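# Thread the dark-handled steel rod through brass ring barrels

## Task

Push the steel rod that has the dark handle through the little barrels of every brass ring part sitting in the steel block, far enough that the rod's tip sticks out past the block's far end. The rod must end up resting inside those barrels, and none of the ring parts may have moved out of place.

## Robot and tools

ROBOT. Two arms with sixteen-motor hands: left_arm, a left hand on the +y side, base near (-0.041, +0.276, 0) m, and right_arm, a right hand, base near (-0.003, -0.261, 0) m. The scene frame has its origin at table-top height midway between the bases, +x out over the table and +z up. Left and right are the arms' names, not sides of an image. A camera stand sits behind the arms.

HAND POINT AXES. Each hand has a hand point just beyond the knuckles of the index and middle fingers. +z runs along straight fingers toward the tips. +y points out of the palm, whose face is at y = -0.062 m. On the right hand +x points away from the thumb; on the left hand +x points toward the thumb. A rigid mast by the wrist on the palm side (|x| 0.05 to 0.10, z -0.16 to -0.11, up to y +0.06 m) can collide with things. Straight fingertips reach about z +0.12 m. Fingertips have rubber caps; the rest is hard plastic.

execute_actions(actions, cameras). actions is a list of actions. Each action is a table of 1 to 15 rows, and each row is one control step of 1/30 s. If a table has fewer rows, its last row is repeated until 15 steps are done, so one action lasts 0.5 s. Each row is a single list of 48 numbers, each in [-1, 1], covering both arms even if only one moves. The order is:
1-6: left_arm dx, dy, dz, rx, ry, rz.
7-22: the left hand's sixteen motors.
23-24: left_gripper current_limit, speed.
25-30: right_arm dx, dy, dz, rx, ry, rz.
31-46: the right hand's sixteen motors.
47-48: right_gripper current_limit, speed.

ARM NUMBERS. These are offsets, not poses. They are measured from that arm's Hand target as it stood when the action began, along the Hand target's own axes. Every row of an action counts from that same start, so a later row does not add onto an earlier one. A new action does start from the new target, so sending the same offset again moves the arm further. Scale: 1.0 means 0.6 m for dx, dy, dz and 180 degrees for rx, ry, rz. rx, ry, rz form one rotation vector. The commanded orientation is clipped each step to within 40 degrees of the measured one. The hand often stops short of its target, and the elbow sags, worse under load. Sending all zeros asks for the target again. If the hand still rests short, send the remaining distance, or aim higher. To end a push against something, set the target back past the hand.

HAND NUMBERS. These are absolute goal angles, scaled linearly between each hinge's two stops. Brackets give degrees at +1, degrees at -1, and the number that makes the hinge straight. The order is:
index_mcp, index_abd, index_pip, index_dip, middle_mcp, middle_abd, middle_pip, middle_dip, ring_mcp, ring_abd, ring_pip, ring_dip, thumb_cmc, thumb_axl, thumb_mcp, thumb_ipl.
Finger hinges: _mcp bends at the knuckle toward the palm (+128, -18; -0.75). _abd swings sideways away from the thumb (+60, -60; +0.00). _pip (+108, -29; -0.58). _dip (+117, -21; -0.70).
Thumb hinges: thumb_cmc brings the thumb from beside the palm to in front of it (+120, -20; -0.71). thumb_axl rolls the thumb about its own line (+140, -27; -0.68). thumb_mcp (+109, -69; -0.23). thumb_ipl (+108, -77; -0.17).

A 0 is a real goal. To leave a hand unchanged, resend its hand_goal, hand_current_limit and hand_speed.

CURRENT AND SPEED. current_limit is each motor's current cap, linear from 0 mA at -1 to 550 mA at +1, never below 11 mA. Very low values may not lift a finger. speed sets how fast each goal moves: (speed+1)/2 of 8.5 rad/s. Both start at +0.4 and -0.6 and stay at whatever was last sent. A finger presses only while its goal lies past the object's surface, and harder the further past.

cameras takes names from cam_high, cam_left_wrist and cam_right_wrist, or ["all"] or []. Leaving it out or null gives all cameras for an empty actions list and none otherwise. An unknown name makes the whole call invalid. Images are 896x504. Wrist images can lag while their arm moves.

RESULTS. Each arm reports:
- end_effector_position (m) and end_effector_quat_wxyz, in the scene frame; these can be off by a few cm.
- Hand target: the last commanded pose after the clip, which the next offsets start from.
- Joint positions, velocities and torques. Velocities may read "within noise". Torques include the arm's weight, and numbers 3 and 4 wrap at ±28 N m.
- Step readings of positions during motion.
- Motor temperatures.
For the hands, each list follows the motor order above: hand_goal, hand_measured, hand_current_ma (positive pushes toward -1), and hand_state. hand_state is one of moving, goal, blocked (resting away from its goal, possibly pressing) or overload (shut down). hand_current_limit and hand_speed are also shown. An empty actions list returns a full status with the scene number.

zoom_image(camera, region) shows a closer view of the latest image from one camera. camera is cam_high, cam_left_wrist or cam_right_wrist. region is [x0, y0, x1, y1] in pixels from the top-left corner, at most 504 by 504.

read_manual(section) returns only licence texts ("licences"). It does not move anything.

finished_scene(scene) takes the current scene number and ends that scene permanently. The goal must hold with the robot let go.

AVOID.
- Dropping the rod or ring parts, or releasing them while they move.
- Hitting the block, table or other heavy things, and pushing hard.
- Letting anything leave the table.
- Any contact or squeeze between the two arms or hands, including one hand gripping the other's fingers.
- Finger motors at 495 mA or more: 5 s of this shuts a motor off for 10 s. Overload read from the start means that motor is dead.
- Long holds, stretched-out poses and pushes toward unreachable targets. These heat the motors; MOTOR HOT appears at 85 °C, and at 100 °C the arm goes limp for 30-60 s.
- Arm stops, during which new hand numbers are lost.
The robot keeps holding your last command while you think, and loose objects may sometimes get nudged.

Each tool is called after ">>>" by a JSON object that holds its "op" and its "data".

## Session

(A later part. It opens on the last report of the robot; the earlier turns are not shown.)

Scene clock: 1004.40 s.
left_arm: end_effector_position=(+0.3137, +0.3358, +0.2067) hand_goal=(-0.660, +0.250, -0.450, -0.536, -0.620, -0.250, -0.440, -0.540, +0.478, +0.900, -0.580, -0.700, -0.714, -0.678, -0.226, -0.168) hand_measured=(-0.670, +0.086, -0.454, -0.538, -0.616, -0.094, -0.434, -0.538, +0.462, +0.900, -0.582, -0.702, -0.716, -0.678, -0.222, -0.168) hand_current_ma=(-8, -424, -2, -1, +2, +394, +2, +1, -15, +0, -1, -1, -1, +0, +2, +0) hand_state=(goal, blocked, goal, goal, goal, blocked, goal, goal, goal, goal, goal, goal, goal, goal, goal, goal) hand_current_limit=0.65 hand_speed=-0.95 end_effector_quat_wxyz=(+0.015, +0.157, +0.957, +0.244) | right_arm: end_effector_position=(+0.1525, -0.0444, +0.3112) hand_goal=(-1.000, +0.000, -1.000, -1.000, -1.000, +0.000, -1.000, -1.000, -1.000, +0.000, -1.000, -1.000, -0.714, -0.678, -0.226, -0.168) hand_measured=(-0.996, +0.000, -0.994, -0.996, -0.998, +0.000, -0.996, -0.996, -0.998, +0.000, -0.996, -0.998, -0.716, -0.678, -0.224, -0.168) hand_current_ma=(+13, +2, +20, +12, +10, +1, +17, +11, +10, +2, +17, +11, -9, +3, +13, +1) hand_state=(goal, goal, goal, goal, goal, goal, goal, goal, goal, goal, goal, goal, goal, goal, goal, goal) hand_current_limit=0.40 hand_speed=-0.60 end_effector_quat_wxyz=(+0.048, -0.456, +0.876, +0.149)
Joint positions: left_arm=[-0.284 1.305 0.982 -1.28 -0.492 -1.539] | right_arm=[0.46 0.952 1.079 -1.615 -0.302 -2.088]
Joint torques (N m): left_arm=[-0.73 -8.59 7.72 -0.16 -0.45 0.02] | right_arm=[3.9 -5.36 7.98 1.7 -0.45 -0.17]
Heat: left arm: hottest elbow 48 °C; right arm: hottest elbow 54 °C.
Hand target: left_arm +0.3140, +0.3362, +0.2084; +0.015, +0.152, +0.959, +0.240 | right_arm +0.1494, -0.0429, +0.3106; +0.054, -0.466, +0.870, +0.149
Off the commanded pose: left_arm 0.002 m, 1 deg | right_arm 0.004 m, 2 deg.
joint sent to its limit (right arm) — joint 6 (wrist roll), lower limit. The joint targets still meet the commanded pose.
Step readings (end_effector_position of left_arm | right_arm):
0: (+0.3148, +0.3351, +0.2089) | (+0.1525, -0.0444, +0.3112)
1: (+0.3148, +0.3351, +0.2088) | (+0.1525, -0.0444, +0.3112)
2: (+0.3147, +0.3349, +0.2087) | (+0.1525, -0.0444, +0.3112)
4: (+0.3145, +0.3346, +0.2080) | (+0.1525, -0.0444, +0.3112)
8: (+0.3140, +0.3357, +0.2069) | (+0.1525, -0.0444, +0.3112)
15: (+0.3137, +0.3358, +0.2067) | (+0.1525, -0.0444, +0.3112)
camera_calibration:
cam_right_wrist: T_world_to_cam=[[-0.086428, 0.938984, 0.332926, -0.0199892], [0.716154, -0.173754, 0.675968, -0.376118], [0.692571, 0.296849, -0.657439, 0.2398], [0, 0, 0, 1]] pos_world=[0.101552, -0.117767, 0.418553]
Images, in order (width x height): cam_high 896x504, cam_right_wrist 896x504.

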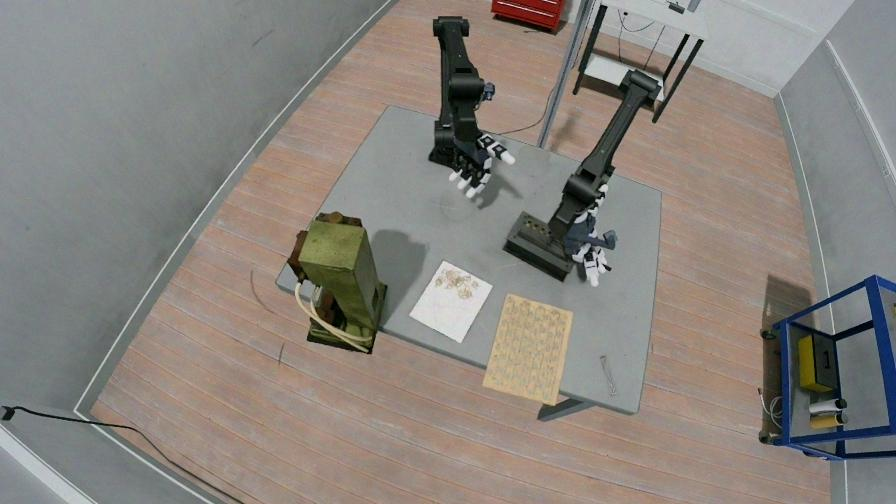

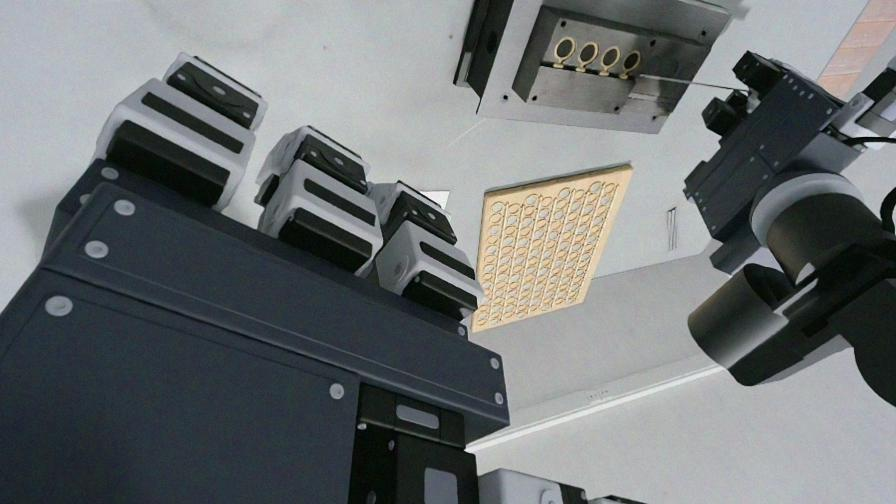

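>>> {"op": "execute_actions", "data": {"actions": [[[-0.005,0.0085,-0.0185,0,0,0,-0.66,0.25,-0.45,-0.535,-0.62,-0.25,-0.44,-0.54,0.479,0.9,-0.58,-0.7,-0.714,-0.678,-0.226,-0.168,0.65,-0.95,0,0,0,0,0,0,-1,0,-1,-1,-1,0,-1,-1,-1,0,-1,-1,-0.714,-0.678,-0.226,-0.168,0.4,-0.6],[-0.0085,0.021,-0.037,0,0,0,-0.66,0.25,-0.45,-0.535,-0.62,-0.25,-0.44,-0.54,0.479,0.9,-0.58,-0.7,-0.714,-0.678,-0.226,-0.168,0.65,-0.95,0,0,0,0,0,0,-1,0,-1,-1,-1,0,-1,-1,-1,0,-1,-1,-0.714,-0.678,-0.226,-0.168,0.4,-0.6]],[[0,0,0,0,0,0,-0.66,0.25,-0.45,-0.535,-0.62,-0.25,-0.44,-0.54,0.479,0.9,-0.58,-0.7,-0.714,-0.678,-0.226,-0.168,0.65,-0.95,0,0,0,0,0,0,-1,0,-1,-1,-1,0,-1,-1,-1,0,-1,-1,-0.714,-0.678,-0.226,-0.168,0.4,-0.6]],[[-0.001,-0.0105,0.0165,0,0,0,-0.66,0.25,-0.45,-0.535,-0.62,-0.25,-0.44,-0.54,0.479,0.9,-0.58,-0.7,-0.714,-0.678,-0.226,-0.168,0.65,-0.95,0,0,0,0,0,0,-1,0,-1,-1,-1,0,-1,-1,-1,0,-1,-1,-0.714,-0.678,-0.226,-0.168,0.4,-0.6],[-0.0022,-0.021,0.033,0,0,0,-0.66,0.25,-0.45,-0.535,-0.62,-0.25,-0.44,-0.54,0.479,0.9,-0.58,-0.7,-0.714,-0.678,-0.226,-0.168,0.65,-0.95,0,0,0,0,0,0,-1,0,-1,-1,-1,0,-1,-1,-1,0,-1,-1,-0.714,-0.678,-0.226,-0.168,0.4,-0.6]]], "cameras": ["cam_high", "cam_right_wrist"]}}

>>> {"op": "zoom_image", "data": {"camera": "cam_high", "region": [528, 218, 576, 252]}}

>>> {"op": "zoom_image", "data": {"camera": "cam_right_wrist", "region": [590, 50, 667, 94]}}

Scene clock: 1007.83 s.
left_arm: end_effector_position=(+0.3192, +0.3335, +0.2174) hand_goal=(-0.660, +0.250, -0.450, -0.536, -0.620, -0.250, -0.440, -0.540, +0.478, +0.900, -0.580, -0.700, -0.714, -0.678, -0.226, -0.168) hand_measured=(-0.670, +0.086, -0.454, -0.538, -0.616, -0.094, -0.434, -0.538, +0.462, +0.900, -0.582, -0.702, -0.716, -0.678, -0.222, -0.168) hand_current_ma=(-8, -424, -2, -1, +1, +392, +2, +1, -14, +0, -1, -1, -1, +0, +2, +0) hand_state=(goal, blocked, goal, goal, goal, blocked, goal, goal, goal, goal, goal, goal, goal, goal, goal, goal) hand_current_limit=0.65 hand_speed=-0.95 end_effector_quat_wxyz=(+0.021, +0.156, +0.958, +0.240) | right_arm: end_effector_position=(+0.1525, -0.0444, +0.3112) hand_goal=(-1.000, +0.000, -1.000, -1.000, -1.000, +0.000, -1.000, -1.000, -1.000, +0.000, -1.000, -1.000, -0.714, -0.678, -0.226, -0.168) hand_measured=(-0.996, +0.000, -0.994, -0.996, -0.998, +0.000, -0.996, -0.996, -0.998, +0.000, -0.996, -0.998, -0.716, -0.678, -0.224, -0.168) hand_current_ma=(+13, +2, +20, +12, +10, +1, +17, +11, +10, +2, +17, +11, -9, +3, +13, +1) hand_state=(goal, goal, goal, goal, goal, goal, goal, goal, goal, goal, goal, goal, goal, goal, goal, goal) hand_current_limit=0.40 hand_speed=-0.60 end_effector_quat_wxyz=(+0.048, -0.456, +0.876, +0.149)
Joint positions: left_arm=[-0.284 1.305 1.014 -1.301 -0.486 -1.539] | right_arm=[0.46 0.952 1.079 -1.615 -0.302 -2.088]
Joint torques (N m): left_arm=[-1.08 -7.24 6.97 0.44 -0.72 -0.02] | right_arm=[3.78 -4.42 7.8 1.58 -0.49 -0.13]
Heat: left arm: hottest elbow 48 °C; right arm: hottest elbow 54 °C.
Hand target: left_arm +0.3198, +0.3332, +0.2102; +0.015, +0.152, +0.959, +0.240 | right_arm +0.1494, -0.0429, +0.3106; +0.054, -0.466, +0.870, +0.149
Off the commanded pose: left_arm 0.007 m, 1 deg | right_arm 0.004 m, 2 deg.
joint sent to its limit (right arm) — joint 6 (wrist roll), lower limit. The joint targets still meet the commanded pose.
Step readings (end_effector_position of left_arm | right_arm):
0: (+0.3137, +0.3358, +0.2067) | (+0.1525, -0.0444, +0.3112)
1: (+0.3136, +0.3359, +0.2067) | (+0.1525, -0.0444, +0.3112)
2: (+0.3129, +0.3360, +0.2068) | (+0.1525, -0.0444, +0.3112)
4: (+0.3104, +0.3367, +0.2078) | (+0.1525, -0.0444, +0.3112)
8: (+0.3087, +0.3368, +0.2131) | (+0.1525, -0.0444, +0.3112)
15: (+0.3112, +0.3360, +0.2188) | (+0.1525, -0.0444, +0.3112)
16: (+0.3112, +0.3360, +0.2189) | (+0.1525, -0.0444, +0.3112)
17: (+0.3111, +0.3360, +0.2188) | (+0.1525, -0.0444, +0.3112)
19: (+0.3109, +0.3360, +0.2188) | (+0.1525, -0.0444, +0.3112)
23: (+0.3108, +0.3361, +0.2189) | (+0.1525, -0.0444, +0.3112)
30: (+0.3108, +0.3361, +0.2189) | (+0.1525, -0.0444, +0.3112)
31: (+0.3108, +0.3361, +0.2189) | (+0.1525, -0.0444, +0.3112)
32: (+0.3108, +0.3361, +0.2189) | (+0.1525, -0.0444, +0.3112)
34: (+0.3126, +0.3355, +0.2185) | (+0.1525, -0.0444, +0.3112)
38: (+0.3172, +0.3341, +0.2177) | (+0.1525, -0.0444, +0.3112)
45: (+0.3191, +0.3335, +0.2174) | (+0.1525, -0.0444, +0.3112)
camera_calibration:
cam_right_wrist: T_world_to_cam=[[-0.086428, 0.938984, 0.332926, -0.0199892], [0.716154, -0.173754, 0.675968, -0.376118], [0.692571, 0.296849, -0.657439, 0.2398], [0, 0, 0, 1]] pos_world=[0.101552, -0.117767, 0.418553]
Images, in order (width x height): cam_high 896x504, cam_right_wrist 896x504.

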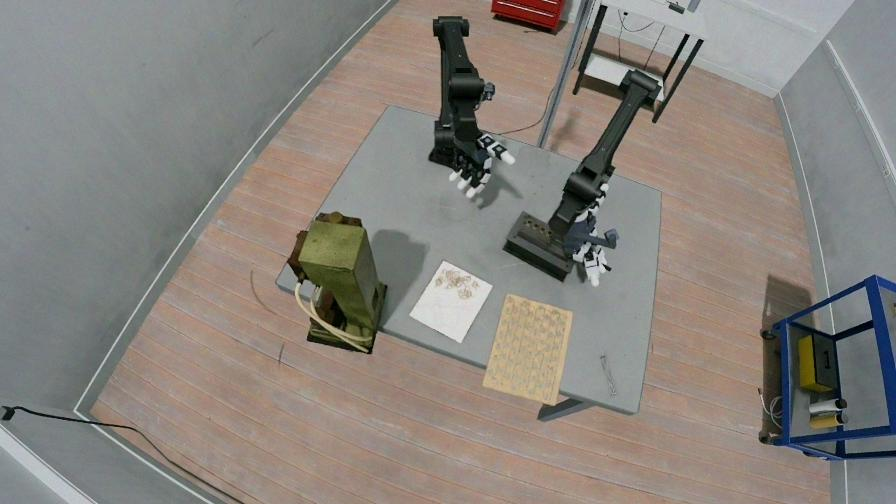

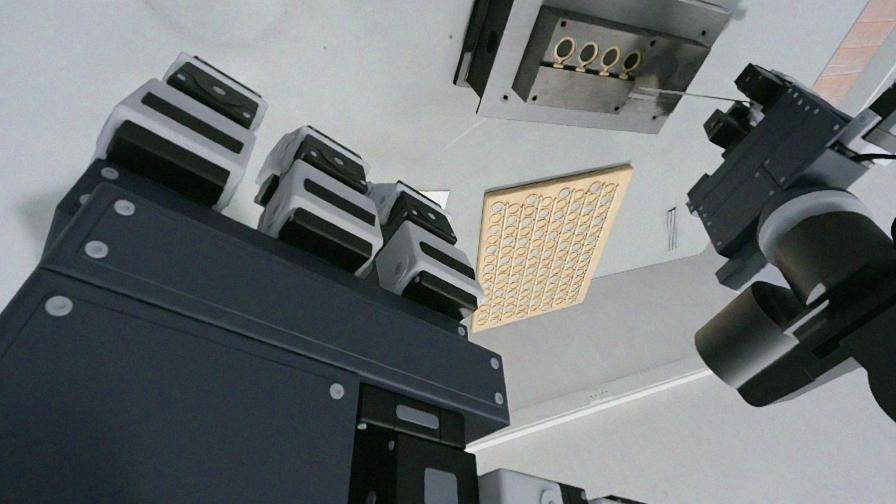

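Scaled by 10.500 from the camera's 896x504 image, which has a finer 1280x720 frame.

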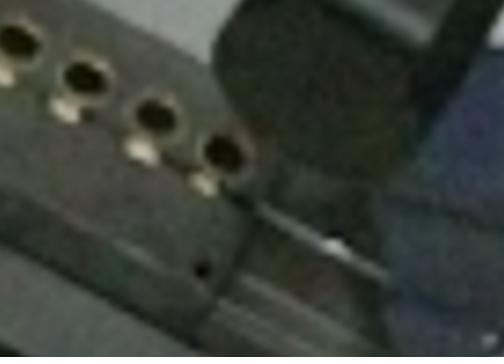

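Scaled by 6.545 from the camera's 896x504 image, which has a finer 1280x720 frame.

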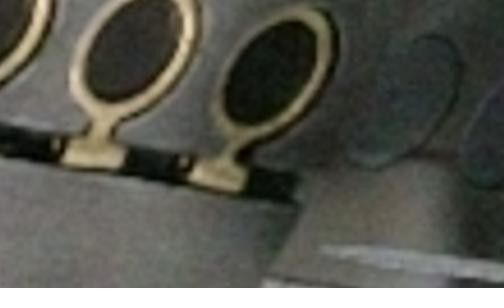

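>>> {"op": "execute_actions", "data": {"actions": [], "cameras": ["cam_high","cam_right_wrist"]}}

>>> {"op": "zoom_image", "data": {"camera": "cam_right_wrist", "region": [590, 50, 667, 94]}}

>>> {"op": "zoom_image", "data": {"camera": "cam_high", "region": [528, 218, 576, 252]}}

Scene clock: 1009.80 s.
left_arm: end_effector_position=(+0.3193, +0.3335, +0.2174) hand_goal=(-0.660, +0.250, -0.450, -0.536, -0.620, -0.250, -0.440, -0.540, +0.478, +0.900, -0.580, -0.700, -0.714, -0.678, -0.226, -0.168) hand_measured=(-0.670, +0.086, -0.454, -0.538, -0.616, -0.094, -0.434, -0.538, +0.462, +0.900, -0.582, -0.702, -0.716, -0.678, -0.222, -0.168) hand_current_ma=(-8, -424, -2, -1, +1, +392, +2, +1, -14, +0, -1, -1, -1, +0, +2, +0) hand_state=(goal, blocked, goal, goal, goal, blocked, goal, goal, goal, goal, goal, goal, goal, goal, goal, goal) hand_current_limit=0.65 hand_speed=-0.95 end_effector_quat_wxyz=(+0.021, +0.156, +0.958, +0.240) | right_arm: end_effector_position=(+0.1525, -0.0444, +0.3112) hand_goal=(-1.000, +0.000, -1.000, -1.000, -1.000, +0.000, -1.000, -1.000, -1.000, +0.000, -1.000, -1.000, -0.714, -0.678, -0.226, -0.168) hand_measured=(-0.996, +0.000, -0.994, -0.996, -0.998, +0.000, -0.996, -0.996, -0.998, +0.000, -0.996, -0.998, -0.716, -0.678, -0.224, -0.168) hand_current_ma=(+13, +2, +20, +12, +10, +1, +17, +11, +10, +2, +17, +11, -9, +3, +13, +1) hand_state=(goal, goal, goal, goal, goal, goal, goal, goal, goal, goal, goal, goal, goal, goal, goal, goal) hand_current_limit=0.40 hand_speed=-0.60 end_effector_quat_wxyz=(+0.048, -0.456, +0.876, +0.149)
Joint positions: left_arm=[-0.284 1.305 1.014 -1.3 -0.486 -1.539] | right_arm=[0.46 0.952 1.079 -1.615 -0.302 -2.088]
Joint velocities: within noise
Joint torques (N m): left_arm=[-1.14 -7.18 6.74 0.58 -0.69 -0.04] | right_arm=[3.14 -5.54 7.79 1.69 -0.45 -0.16]
Motor temperatures (°C): left_arm=[27 32 48 24 29 25] | right_arm=[28 23 54 25 24 27]
Heat: left arm: hottest elbow 48 °C; right arm: hottest elbow 54 °C.
Hand target: left_arm +0.3199, +0.3332, +0.2102; +0.015, +0.152, +0.959, +0.240 | right_arm +0.1494, -0.0429, +0.3106; +0.054, -0.466, +0.870, +0.149
Off the commanded pose: left_arm 0.007 m, 1 deg | right_arm 0.004 m, 2 deg.
camera_calibration:
cam_right_wrist: T_world_to_cam=[[-0.086428, 0.938984, 0.332926, -0.0199892], [0.716154, -0.173754, 0.675968, -0.376118], [0.692571, 0.296849, -0.657439, 0.2398], [0, 0, 0, 1]] pos_world=[0.101552, -0.117767, 0.418553]
Images, in order (width x height): cam_high 896x504, cam_right_wrist 896x504.

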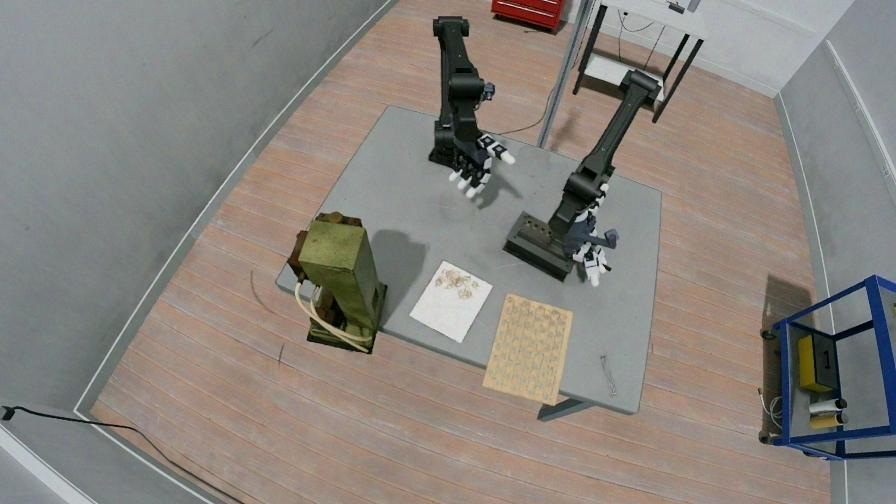

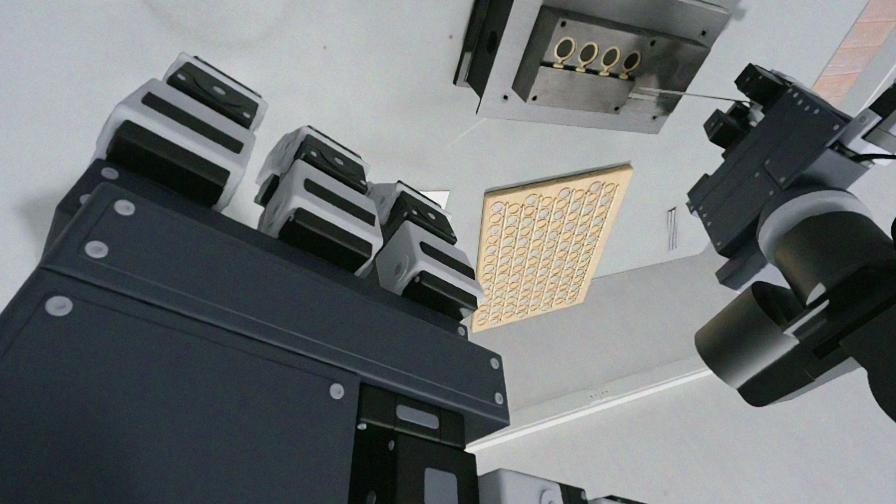

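Scaled by 6.545 from the camera's 896x504 image, which has a finer 1280x720 frame.

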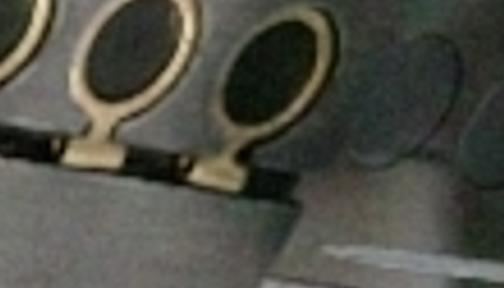

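Scaled by 10.500 from the camera's 896x504 image, which has a finer 1280x720 frame.

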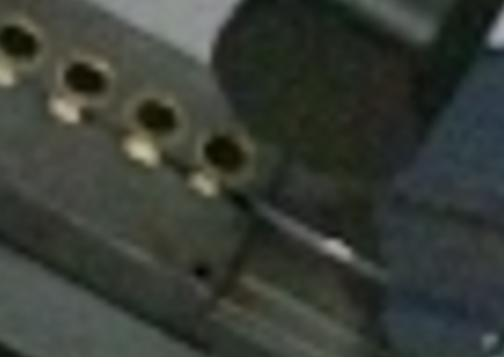

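>>> {"op": "zoom_image", "data": {"camera": "cam_right_wrist", "region": [545, 30, 755, 150]}}

Scaled by 2.400 from the camera's 896x504 image, which has a finer 1280x720 frame.

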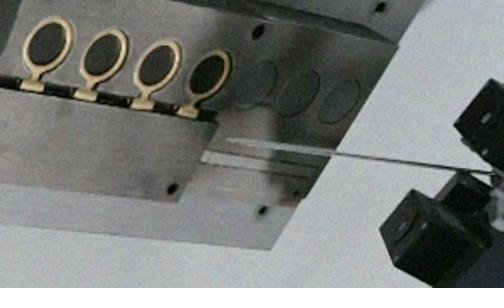

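>>> {"op": "execute_actions", "data": {"actions": [[[0,0,0,-0.0043,-0.0013,0.0029,-0.66,0.25,-0.45,-0.535,-0.62,-0.25,-0.44,-0.54,0.479,0.9,-0.58,-0.7,-0.714,-0.678,-0.226,-0.168,0.65,-0.95,0,0,0,0,0,0,-1,0,-1,-1,-1,0,-1,-1,-1,0,-1,-1,-0.714,-0.678,-0.226,-0.168,0.4,-0.6],[0,0,0,-0.0086,-0.0026,0.0058,-0.66,0.25,-0.45,-0.535,-0.62,-0.25,-0.44,-0.54,0.479,0.9,-0.58,-0.7,-0.714,-0.678,-0.226,-0.168,0.65,-0.95,0,0,0,0,0,0,-1,0,-1,-1,-1,0,-1,-1,-1,0,-1,-1,-0.714,-0.678,-0.226,-0.168,0.4,-0.6]]], "cameras": ["cam_high","cam_right_wrist"]}}

>>> {"op": "zoom_image", "data": {"camera": "cam_right_wrist", "region": [590, 50, 667, 94]}}

>>> {"op": "zoom_image", "data": {"camera": "cam_high", "region": [528, 218, 576, 252]}}

>>> {"op": "zoom_image", "data": {"camera": "cam_right_wrist", "region": [545, 30, 755, 150]}}

Scene clock: 1012.57 s.
left_arm: end_effector_position=(+0.3183, +0.3364, +0.2151) hand_goal=(-0.660, +0.250, -0.450, -0.536, -0.620, -0.250, -0.440, -0.540, +0.478, +0.900, -0.580, -0.700, -0.714, -0.678, -0.226, -0.168) hand_measured=(-0.672, +0.086, -0.454, -0.538, -0.616, -0.094, -0.434, -0.538, +0.462, +0.900, -0.582, -0.702, -0.716, -0.678, -0.222, -0.168) hand_current_ma=(-8, -424, -2, -1, +1, +392, +2, +1, -14, +0, -1, -1, -1, +0, +2, +0) hand_state=(goal, blocked, goal, goal, goal, blocked, goal, goal, goal, goal, goal, goal, goal, goal, goal, goal) hand_current_limit=0.65 hand_speed=-0.95 end_effector_quat_wxyz=(+0.022, +0.156, +0.955, +0.251) | right_arm: end_effector_position=(+0.1525, -0.0444, +0.3112) hand_goal=(-1.000, +0.000, -1.000, -1.000, -1.000, +0.000, -1.000, -1.000, -1.000, +0.000, -1.000, -1.000, -0.714, -0.678, -0.226, -0.168) hand_measured=(-0.996, +0.000, -0.994, -0.996, -0.998, +0.000, -0.996, -0.996, -0.998, +0.000, -0.996, -0.998, -0.716, -0.678, -0.224, -0.168) hand_current_ma=(+13, +2, +20, +12, +10, +1, +17, +11, +10, +2, +17, +11, -9, +3, +13, +1) hand_state=(goal, goal, goal, goal, goal, goal, goal, goal, goal, goal, goal, goal, goal, goal, goal, goal) hand_current_limit=0.40 hand_speed=-0.60 end_effector_quat_wxyz=(+0.048, -0.456, +0.876, +0.149)
Joint positions: left_arm=[-0.284 1.305 0.998 -1.285 -0.509 -1.539] | right_arm=[0.46 0.952 1.079 -1.615 -0.302 -2.088]
Joint torques (N m): left_arm=[-2.02 -7.82 6.8 0.44 -0.89 0.13] | right_arm=[3.43 -5.13 7.83 1.51 -0.5 -0.17]
Heat: left arm: hottest elbow 48 °C; right arm: hottest elbow 54 °C.
Hand target: left_arm +0.3198, +0.3333, +0.2103; +0.019, +0.162, +0.954, +0.252 | right_arm +0.1494, -0.0429, +0.3106; +0.054, -0.466, +0.870, +0.149
Off the commanded pose: left_arm 0.006 m, 1 deg | right_arm 0.004 m, 2 deg.
joint sent to its limit (right arm) — joint 6 (wrist roll), lower limit. The joint targets still meet the commanded pose.
Step readings (end_effector_position of left_arm | right_arm):
0: (+0.3193, +0.3335, +0.2174) | (+0.1525, -0.0444, +0.3112)
1: (+0.3193, +0.3335, +0.2174) | (+0.1525, -0.0444, +0.3112)
2: (+0.3194, +0.3336, +0.2174) | (+0.1525, -0.0444, +0.3112)
4: (+0.3197, +0.3346, +0.2177) | (+0.1525, -0.0444, +0.3112)
8: (+0.3185, +0.3360, +0.2158) | (+0.1525, -0.0444, +0.3112)
15: (+0.3182, +0.3364, +0.2151) | (+0.1525, -0.0444, +0.3112)
camera_calibration:
cam_right_wrist: T_world_to_cam=[[-0.086428, 0.938984, 0.332926, -0.0199892], [0.716154, -0.173754, 0.675968, -0.376118], [0.692571, 0.296849, -0.657439, 0.2398], [0, 0, 0, 1]] pos_world=[0.101552, -0.117767, 0.418553]
Images, in order (width x height): cam_high 896x504, cam_right_wrist 896x504.

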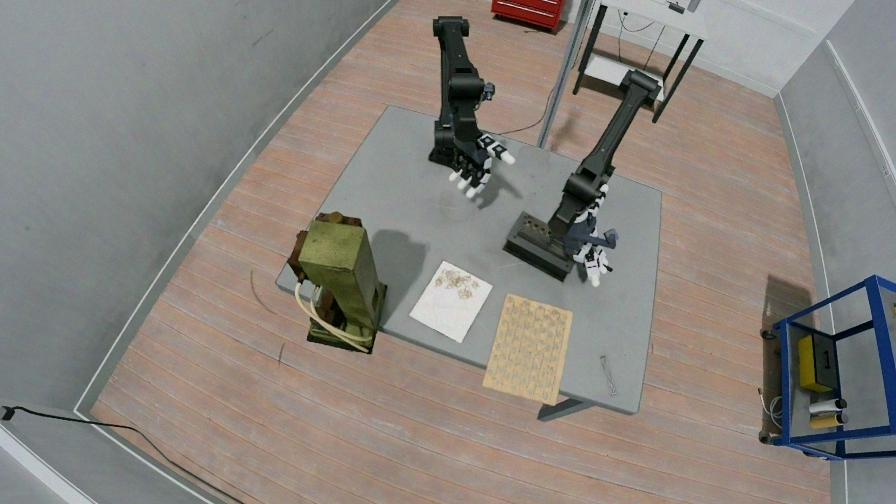

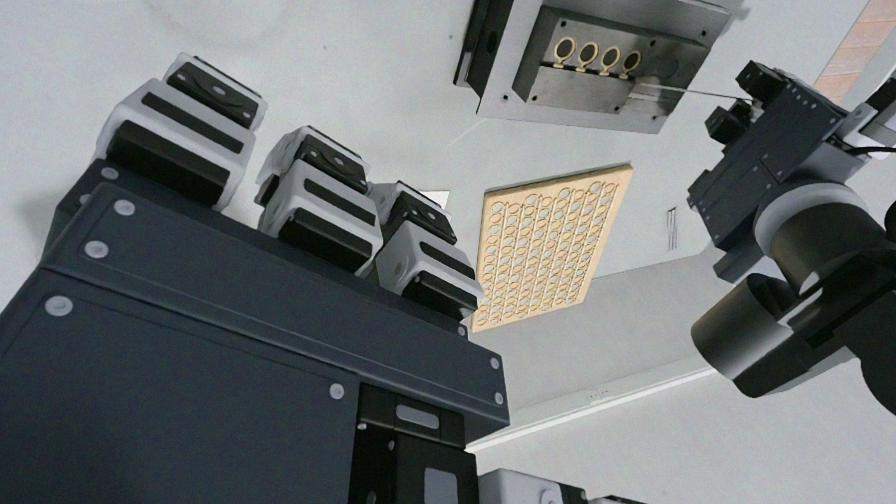

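Scaled by 6.545 from the camera's 896x504 image, which has a finer 1280x720 frame.

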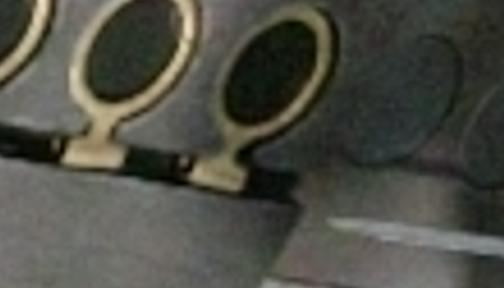

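Scaled by 10.500 from the camera's 896x504 image, which has a finer 1280x720 frame.

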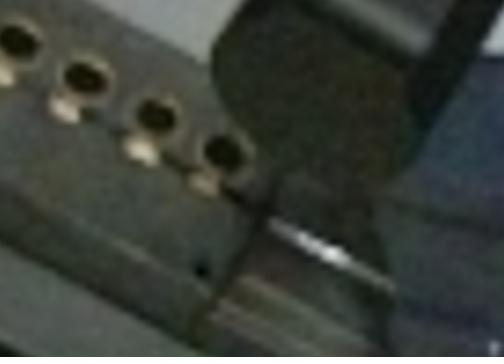

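Scaled by 2.400 from the camera's 896x504 image, which has a finer 1280x720 frame.

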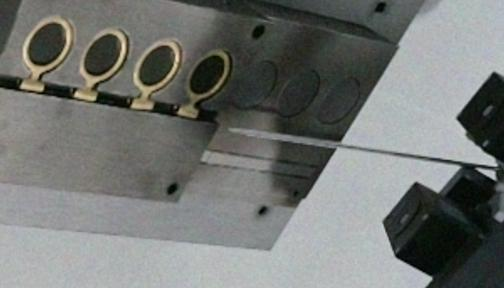

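>>> {"op": "execute_actions", "data": {"actions": [[[0.00247,-0.00244,0.0035,0,0,0,-0.66,0.25,-0.45,-0.535,-0.62,-0.25,-0.44,-0.54,0.479,0.9,-0.58,-0.7,-0.714,-0.678,-0.226,-0.168,0.65,-0.95,0,0,0,0,0,0,-1,0,-1,-1,-1,0,-1,-1,-1,0,-1,-1,-0.714,-0.678,-0.226,-0.168,0.4,-0.6]]], "cameras": []}}

Scene clock: 1015.37 s.
left_arm: end_effector_position=(+0.3171, +0.3365, +0.2122) hand_goal=(-0.660, +0.250, -0.450, -0.536, -0.620, -0.250, -0.440, -0.540, +0.478, +0.900, -0.580, -0.700, -0.714, -0.678, -0.226, -0.168) hand_measured=(-0.672, +0.086, -0.454, -0.538, -0.616, -0.094, -0.434, -0.538, +0.462, +0.900, -0.582, -0.702, -0.716, -0.678, -0.222, -0.168) hand_current_ma=(-8, -424, -2, -1, +1, +392, +2, +1, -14, +0, -1, -1, -1, +0, +2, +0) hand_state=(goal, blocked, goal, goal, goal, blocked, goal, goal, goal, goal, goal, goal, goal, goal, goal, goal) hand_current_limit=0.65 hand_speed=-0.95 end_effector_quat_wxyz=(+0.021, +0.156, +0.955, +0.251) | right_arm: end_effector_position=(+0.1525, -0.0444, +0.3112) hand_goal=(-1.000, +0.000, -1.000, -1.000, -1.000, +0.000, -1.000, -1.000, -1.000, +0.000, -1.000, -1.000, -0.714, -0.678, -0.226, -0.168) hand_measured=(-0.996, +0.000, -0.994, -0.996, -0.998, +0.000, -0.996, -0.996, -0.998, +0.000, -0.996, -0.998, -0.716, -0.678, -0.224, -0.168) hand_current_ma=(+13, +2, +20, +12, +10, +1, +17, +11, +10, +2, +17, +11, -9, +3, +13, +1) hand_state=(goal, goal, goal, goal, goal, goal, goal, goal, goal, goal, goal, goal, goal, goal, goal, goal) hand_current_limit=0.40 hand_speed=-0.60 end_effector_quat_wxyz=(+0.048, -0.456, +0.876, +0.149)
Joint positions: left_arm=[-0.285 1.305 0.99 -1.278 -0.509 -1.539] | right_arm=[0.46 0.952 1.079 -1.615 -0.302 -2.088]
Joint torques (N m): left_arm=[-1.55 -8.12 6.71 0.34 -0.87 0.08] | right_arm=[3.14 -5.36 8.05 1.7 -0.49 -0.15]
Heat: left arm: hottest elbow 48 °C; right arm: hottest elbow 54 °C.
Hand target: left_arm +0.3183, +0.3334, +0.2078; +0.019, +0.162, +0.954, +0.252 | right_arm +0.1494, -0.0429, +0.3106; +0.054, -0.466, +0.870, +0.149
Off the commanded pose: left_arm 0.005 m, 1 deg | right_arm 0.004 m, 2 deg.
joint sent to its limit (right arm) — joint 6 (wrist roll), lower limit. The joint targets still meet the commanded pose.
Step readings (end_effector_position of left_arm | right_arm):
0: (+0.3183, +0.3364, +0.2151) | (+0.1525, -0.0444, +0.3112)
1: (+0.3183, +0.3364, +0.2151) | (+0.1525, -0.0444, +0.3112)
2: (+0.3183, +0.3364, +0.2150) | (+0.1525, -0.0444, +0.3112)
4: (+0.3182, +0.3363, +0.2143) | (+0.1525, -0.0444, +0.3112)
8: (+0.3172, +0.3365, +0.2126) | (+0.1525, -0.0444, +0.3112)
15: (+0.3171, +0.3365, +0.2122) | (+0.1525, -0.0444, +0.3112)
No camera images: "cameras" was empty.

>>> {"op": "execute_actions", "data": {"actions": [], "cameras": ["cam_high","cam_right_wrist"]}}

>>> {"op": "zoom_image", "data": {"camera": "cam_right_wrist", "region": [590, 50, 667, 94]}}

>>> {"op": "zoom_image", "data": {"camera": "cam_high", "region": [528, 218, 576, 252]}}

>>> {"op": "zoom_image", "data": {"camera": "cam_right_wrist", "region": [545, 30, 755, 150]}}

Scene clock: 1015.70 s.
left_arm: end_effector_position=(+0.3171, +0.3365, +0.2122) hand_goal=(-0.660, +0.250, -0.450, -0.536, -0.620, -0.250, -0.440, -0.540, +0.478, +0.900, -0.580, -0.700, -0.714, -0.678, -0.226, -0.168) hand_measured=(-0.672, +0.086, -0.454, -0.538, -0.616, -0.094, -0.434, -0.538, +0.462, +0.900, -0.582, -0.702, -0.716, -0.678, -0.222, -0.168) hand_current_ma=(-8, -424, -2, -1, +1, +392, +2, +1, -14, +0, -1, -1, -1, +0, +2, +0) hand_state=(goal, blocked, goal, goal, goal, blocked, goal, goal, goal, goal, goal, goal, goal, goal, goal, goal) hand_current_limit=0.65 hand_speed=-0.95 end_effector_quat_wxyz=(+0.021, +0.156, +0.955, +0.251) | right_arm: end_effector_position=(+0.1525, -0.0444, +0.3112) hand_goal=(-1.000, +0.000, -1.000, -1.000, -1.000, +0.000, -1.000, -1.000, -1.000, +0.000, -1.000, -1.000, -0.714, -0.678, -0.226, -0.168) hand_measured=(-0.996, +0.000, -0.994, -0.996, -0.998, +0.000, -0.996, -0.996, -0.998, +0.000, -0.996, -0.998, -0.716, -0.678, -0.224, -0.168) hand_current_ma=(+13, +2, +20, +12, +10, +1, +17, +11, +10, +2, +17, +11, -9, +3, +13, +1) hand_state=(goal, goal, goal, goal, goal, goal, goal, goal, goal, goal, goal, goal, goal, goal, goal, goal) hand_current_limit=0.40 hand_speed=-0.60 end_effector_quat_wxyz=(+0.048, -0.456, +0.876, +0.149)
Joint positions: left_arm=[-0.285 1.305 0.99 -1.278 -0.509 -1.539] | right_arm=[0.46 0.952 1.079 -1.615 -0.302 -2.088]
Joint velocities: within noise
Joint torques (N m): left_arm=[-1.67 -7.94 6.8 0.46 -0.87 0.11] | right_arm=[3.37 -5.36 8.01 1.43 -0.44 -0.21]
Motor temperatures (°C): left_arm=[27 32 48 24 30 25] | right_arm=[28 23 54 25 24 27]
Heat: left arm: hottest elbow 48 °C; right arm: hottest elbow 54 °C.
Hand target: left_arm +0.3183, +0.3334, +0.2078; +0.019, +0.162, +0.954, +0.252 | right_arm +0.1494, -0.0429, +0.3106; +0.054, -0.466, +0.870, +0.149
Off the commanded pose: left_arm 0.005 m, 1 deg | right_arm 0.004 m, 2 deg.
camera_calibration:
cam_right_wrist: T_world_to_cam=[[-0.086428, 0.938984, 0.332926, -0.0199892], [0.716154, -0.173754, 0.675968, -0.376118], [0.692571, 0.296849, -0.657439, 0.2398], [0, 0, 0, 1]] pos_world=[0.101552, -0.117767, 0.418553]
Images, in order (width x height): cam_high 896x504, cam_right_wrist 896x504.

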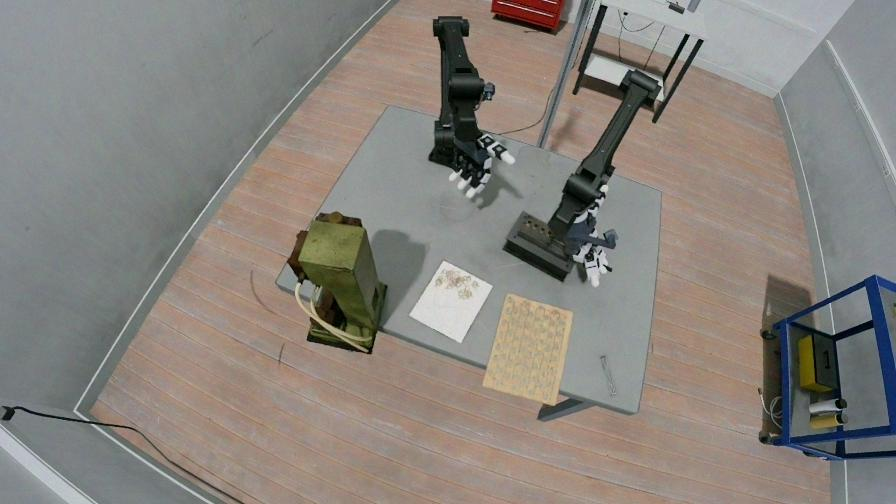

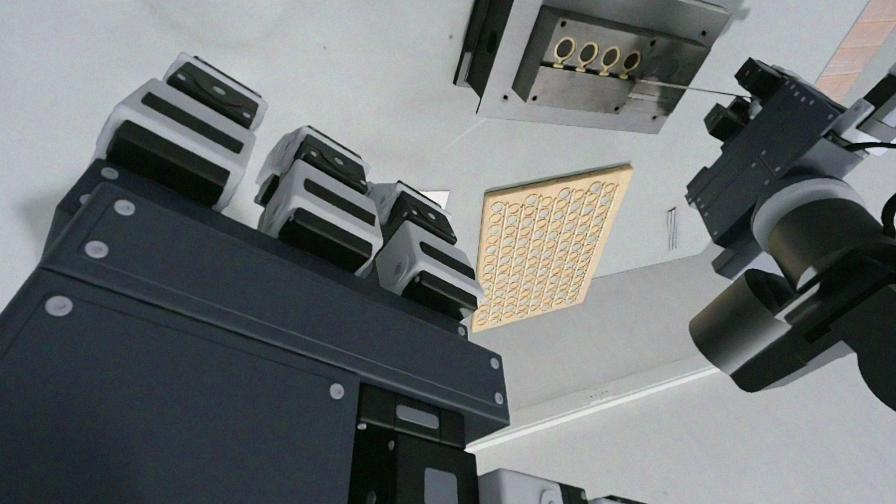

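Scaled by 6.545 from the camera's 896x504 image, which has a finer 1280x720 frame.

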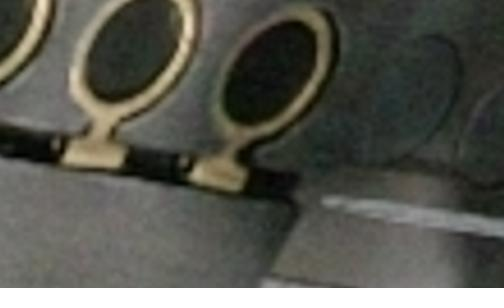

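Scaled by 10.500 from the camera's 896x504 image, which has a finer 1280x720 frame.

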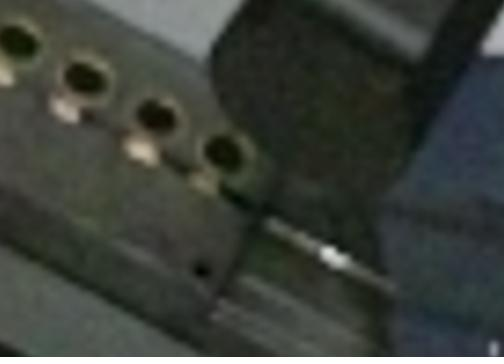

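Scaled by 2.400 from the camera's 896x504 image, which has a finer 1280x720 frame.

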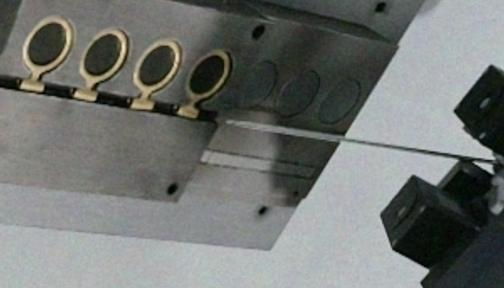

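>>> {"op": "execute_actions", "data": {"actions": [[[0.00215,-0.00595,-0.0029,0,0,0,-0.66,0.25,-0.45,-0.535,-0.62,-0.25,-0.44,-0.54,0.479,0.9,-0.58,-0.7,-0.714,-0.678,-0.226,-0.168,0.65,-0.95,0,0,0,0,0,0,-1,0,-1,-1,-1,0,-1,-1,-1,0,-1,-1,-0.714,-0.678,-0.226,-0.168,0.4,-0.6],[0.00431,-0.0119,-0.00585,0,0,0,-0.66,0.25,-0.45,-0.535,-0.62,-0.25,-0.44,-0.54,0.479,0.9,-0.58,-0.7,-0.714,-0.678,-0.226,-0.168,0.65,-0.95,0,0,0,0,0,0,-1,0,-1,-1,-1,0,-1,-1,-1,0,-1,-1,-0.714,-0.678,-0.226,-0.168,0.4,-0.6]]], "cameras": ["cam_high","cam_right_wrist"]}}

>>> {"op": "zoom_image", "data": {"camera": "cam_right_wrist", "region": [590, 50, 667, 94]}}

>>> {"op": "zoom_image", "data": {"camera": "cam_high", "region": [528, 218, 576, 252]}}

>>> {"op": "zoom_image", "data": {"camera": "cam_right_wrist", "region": [545, 30, 755, 150]}}

Scene clock: 1018.23 s.
left_arm: end_effector_position=(+0.3159, +0.3284, +0.2104) hand_goal=(-0.660, +0.250, -0.450, -0.536, -0.620, -0.250, -0.440, -0.540, +0.478, +0.900, -0.580, -0.700, -0.714, -0.678, -0.226, -0.168) hand_measured=(-0.672, +0.086, -0.454, -0.538, -0.616, -0.094, -0.434, -0.538, +0.462, +0.900, -0.582, -0.702, -0.716, -0.678, -0.222, -0.168) hand_current_ma=(-8, -424, -2, -1, +1, +392, +2, +1, -14, +0, -1, -1, -1, +0, +2, +0) hand_state=(goal, blocked, goal, goal, goal, blocked, goal, goal, goal, goal, goal, goal, goal, goal, goal, goal) hand_current_limit=0.65 hand_speed=-0.95 end_effector_quat_wxyz=(+0.024, +0.162, +0.954, +0.251) | right_arm: end_effector_position=(+0.1525, -0.0444, +0.3112) hand_goal=(-1.000, +0.000, -1.000, -1.000, -1.000, +0.000, -1.000, -1.000, -1.000, +0.000, -1.000, -1.000, -0.714, -0.678, -0.226, -0.168) hand_measured=(-0.996, +0.000, -0.994, -0.996, -0.998, +0.000, -0.996, -0.996, -0.998, +0.000, -0.996, -0.998, -0.716, -0.678, -0.224, -0.168) hand_current_ma=(+13, +2, +20, +12, +10, +1, +17, +11, +10, +2, +17, +11, -9, +3, +13, +1) hand_state=(goal, goal, goal, goal, goal, goal, goal, goal, goal, goal, goal, goal, goal, goal, goal, goal) hand_current_limit=0.40 hand_speed=-0.60 end_effector_quat_wxyz=(+0.048, -0.456, +0.876, +0.149)
Joint positions: left_arm=[-0.309 1.305 0.985 -1.278 -0.509 -1.552] | right_arm=[0.46 0.952 1.079 -1.615 -0.302 -2.088]
Joint torques (N m): left_arm=[-1.67 -8.18 6.83 -0.09 -0.82 0] | right_arm=[3.08 -4.48 7.92 1.44 -0.44 -0.15]
Heat: left arm: hottest elbow 48 °C; right arm: hottest elbow 54 °C.
Hand target: left_arm +0.3133, +0.3267, +0.2075; +0.019, +0.162, +0.954, +0.252 | right_arm +0.1494, -0.0429, +0.3106; +0.054, -0.466, +0.870, +0.149
Off the commanded pose: left_arm 0.004 m, 1 deg | right_arm 0.004 m, 2 deg.
joint sent to its limit (right arm) — joint 6 (wrist roll), lower limit. The joint targets still meet the commanded pose.
Step readings (end_effector_position of left_arm | right_arm):
0: (+0.3171, +0.3365, +0.2122) | (+0.1525, -0.0444, +0.3112)
1: (+0.3171, +0.3365, +0.2122) | (+0.1525, -0.0444, +0.3112)
2: (+0.3171, +0.3364, +0.2122) | (+0.1525, -0.0444, +0.3112)
4: (+0.3172, +0.3348, +0.2121) | (+0.1525, -0.0444, +0.3112)
8: (+0.3166, +0.3300, +0.2109) | (+0.1525, -0.0444, +0.3112)
15: (+0.3160, +0.3284, +0.2105) | (+0.1525, -0.0444, +0.3112)
camera_calibration:
cam_right_wrist: T_world_to_cam=[[-0.086428, 0.938984, 0.332926, -0.0199892], [0.716154, -0.173754, 0.675968, -0.376118], [0.692571, 0.296849, -0.657439, 0.2398], [0, 0, 0, 1]] pos_world=[0.101552, -0.117767, 0.418553]
Images, in order (width x height): cam_high 896x504, cam_right_wrist 896x504.

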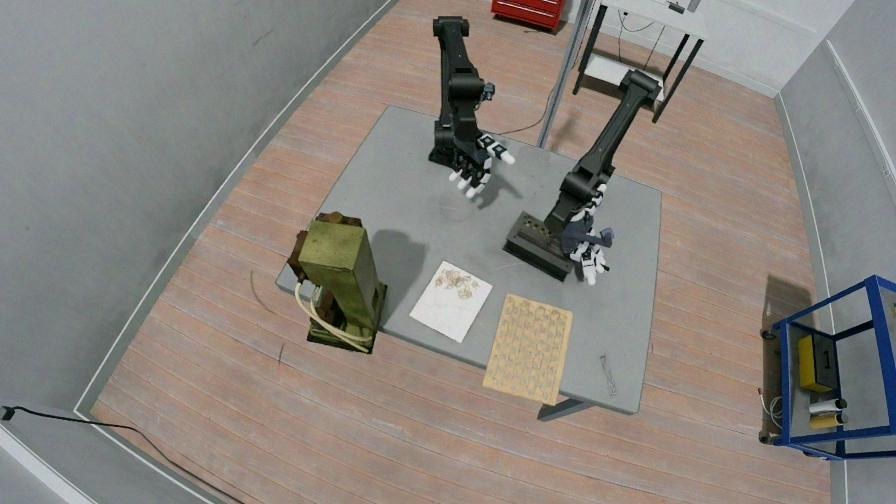

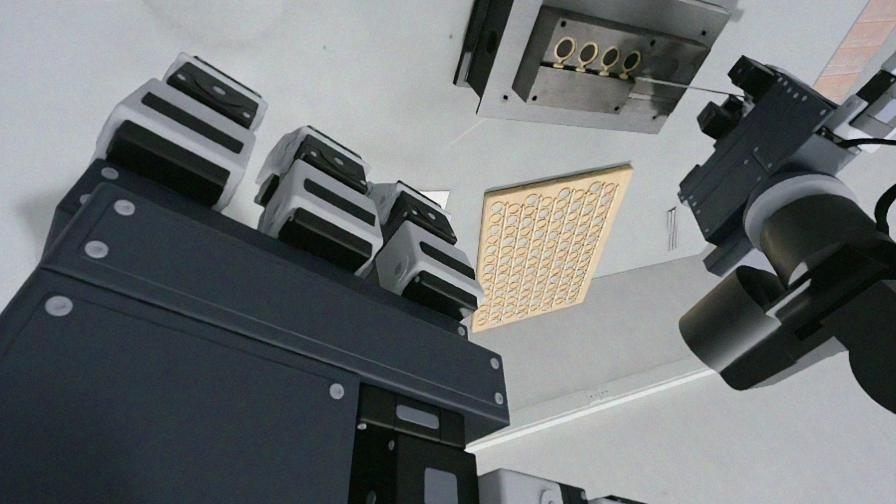

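Scaled by 6.545 from the camera's 896x504 image, which has a finer 1280x720 frame.

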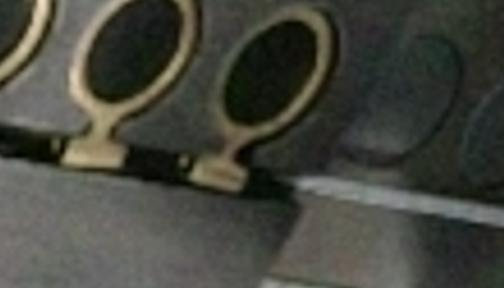

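Scaled by 10.500 from the camera's 896x504 image, which has a finer 1280x720 frame.

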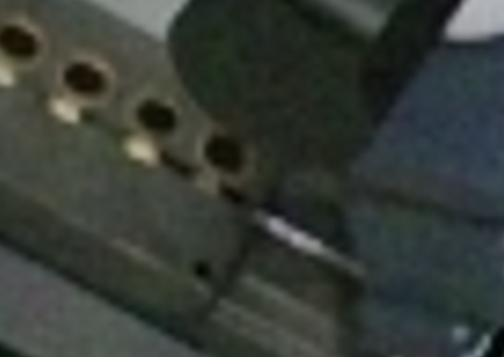

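Scaled by 2.400 from the camera's 896x504 image, which has a finer 1280x720 frame.

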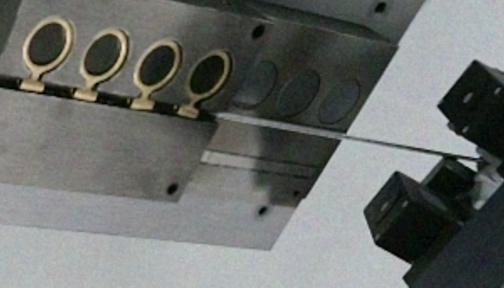

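>>> {"op": "zoom_image", "data": {"camera": "cam_right_wrist", "region": [612, 65, 648, 86]}}

>>> {"op": "zoom_image", "data": {"camera": "cam_high", "region": [540, 230, 564, 246]}}

Scaled by 14.000 from the camera's 896x504 image, which has a finer 1280x720 frame.

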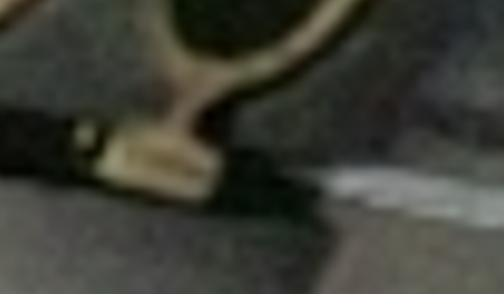

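Scaled by 21.000 from the camera's 896x504 image, which has a finer 1280x720 frame.

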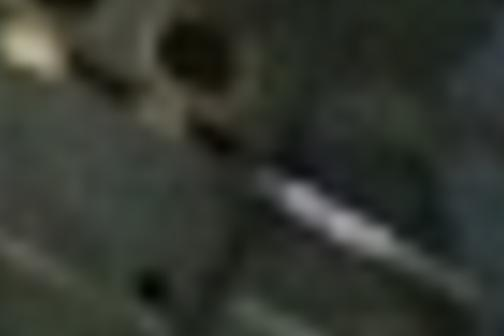

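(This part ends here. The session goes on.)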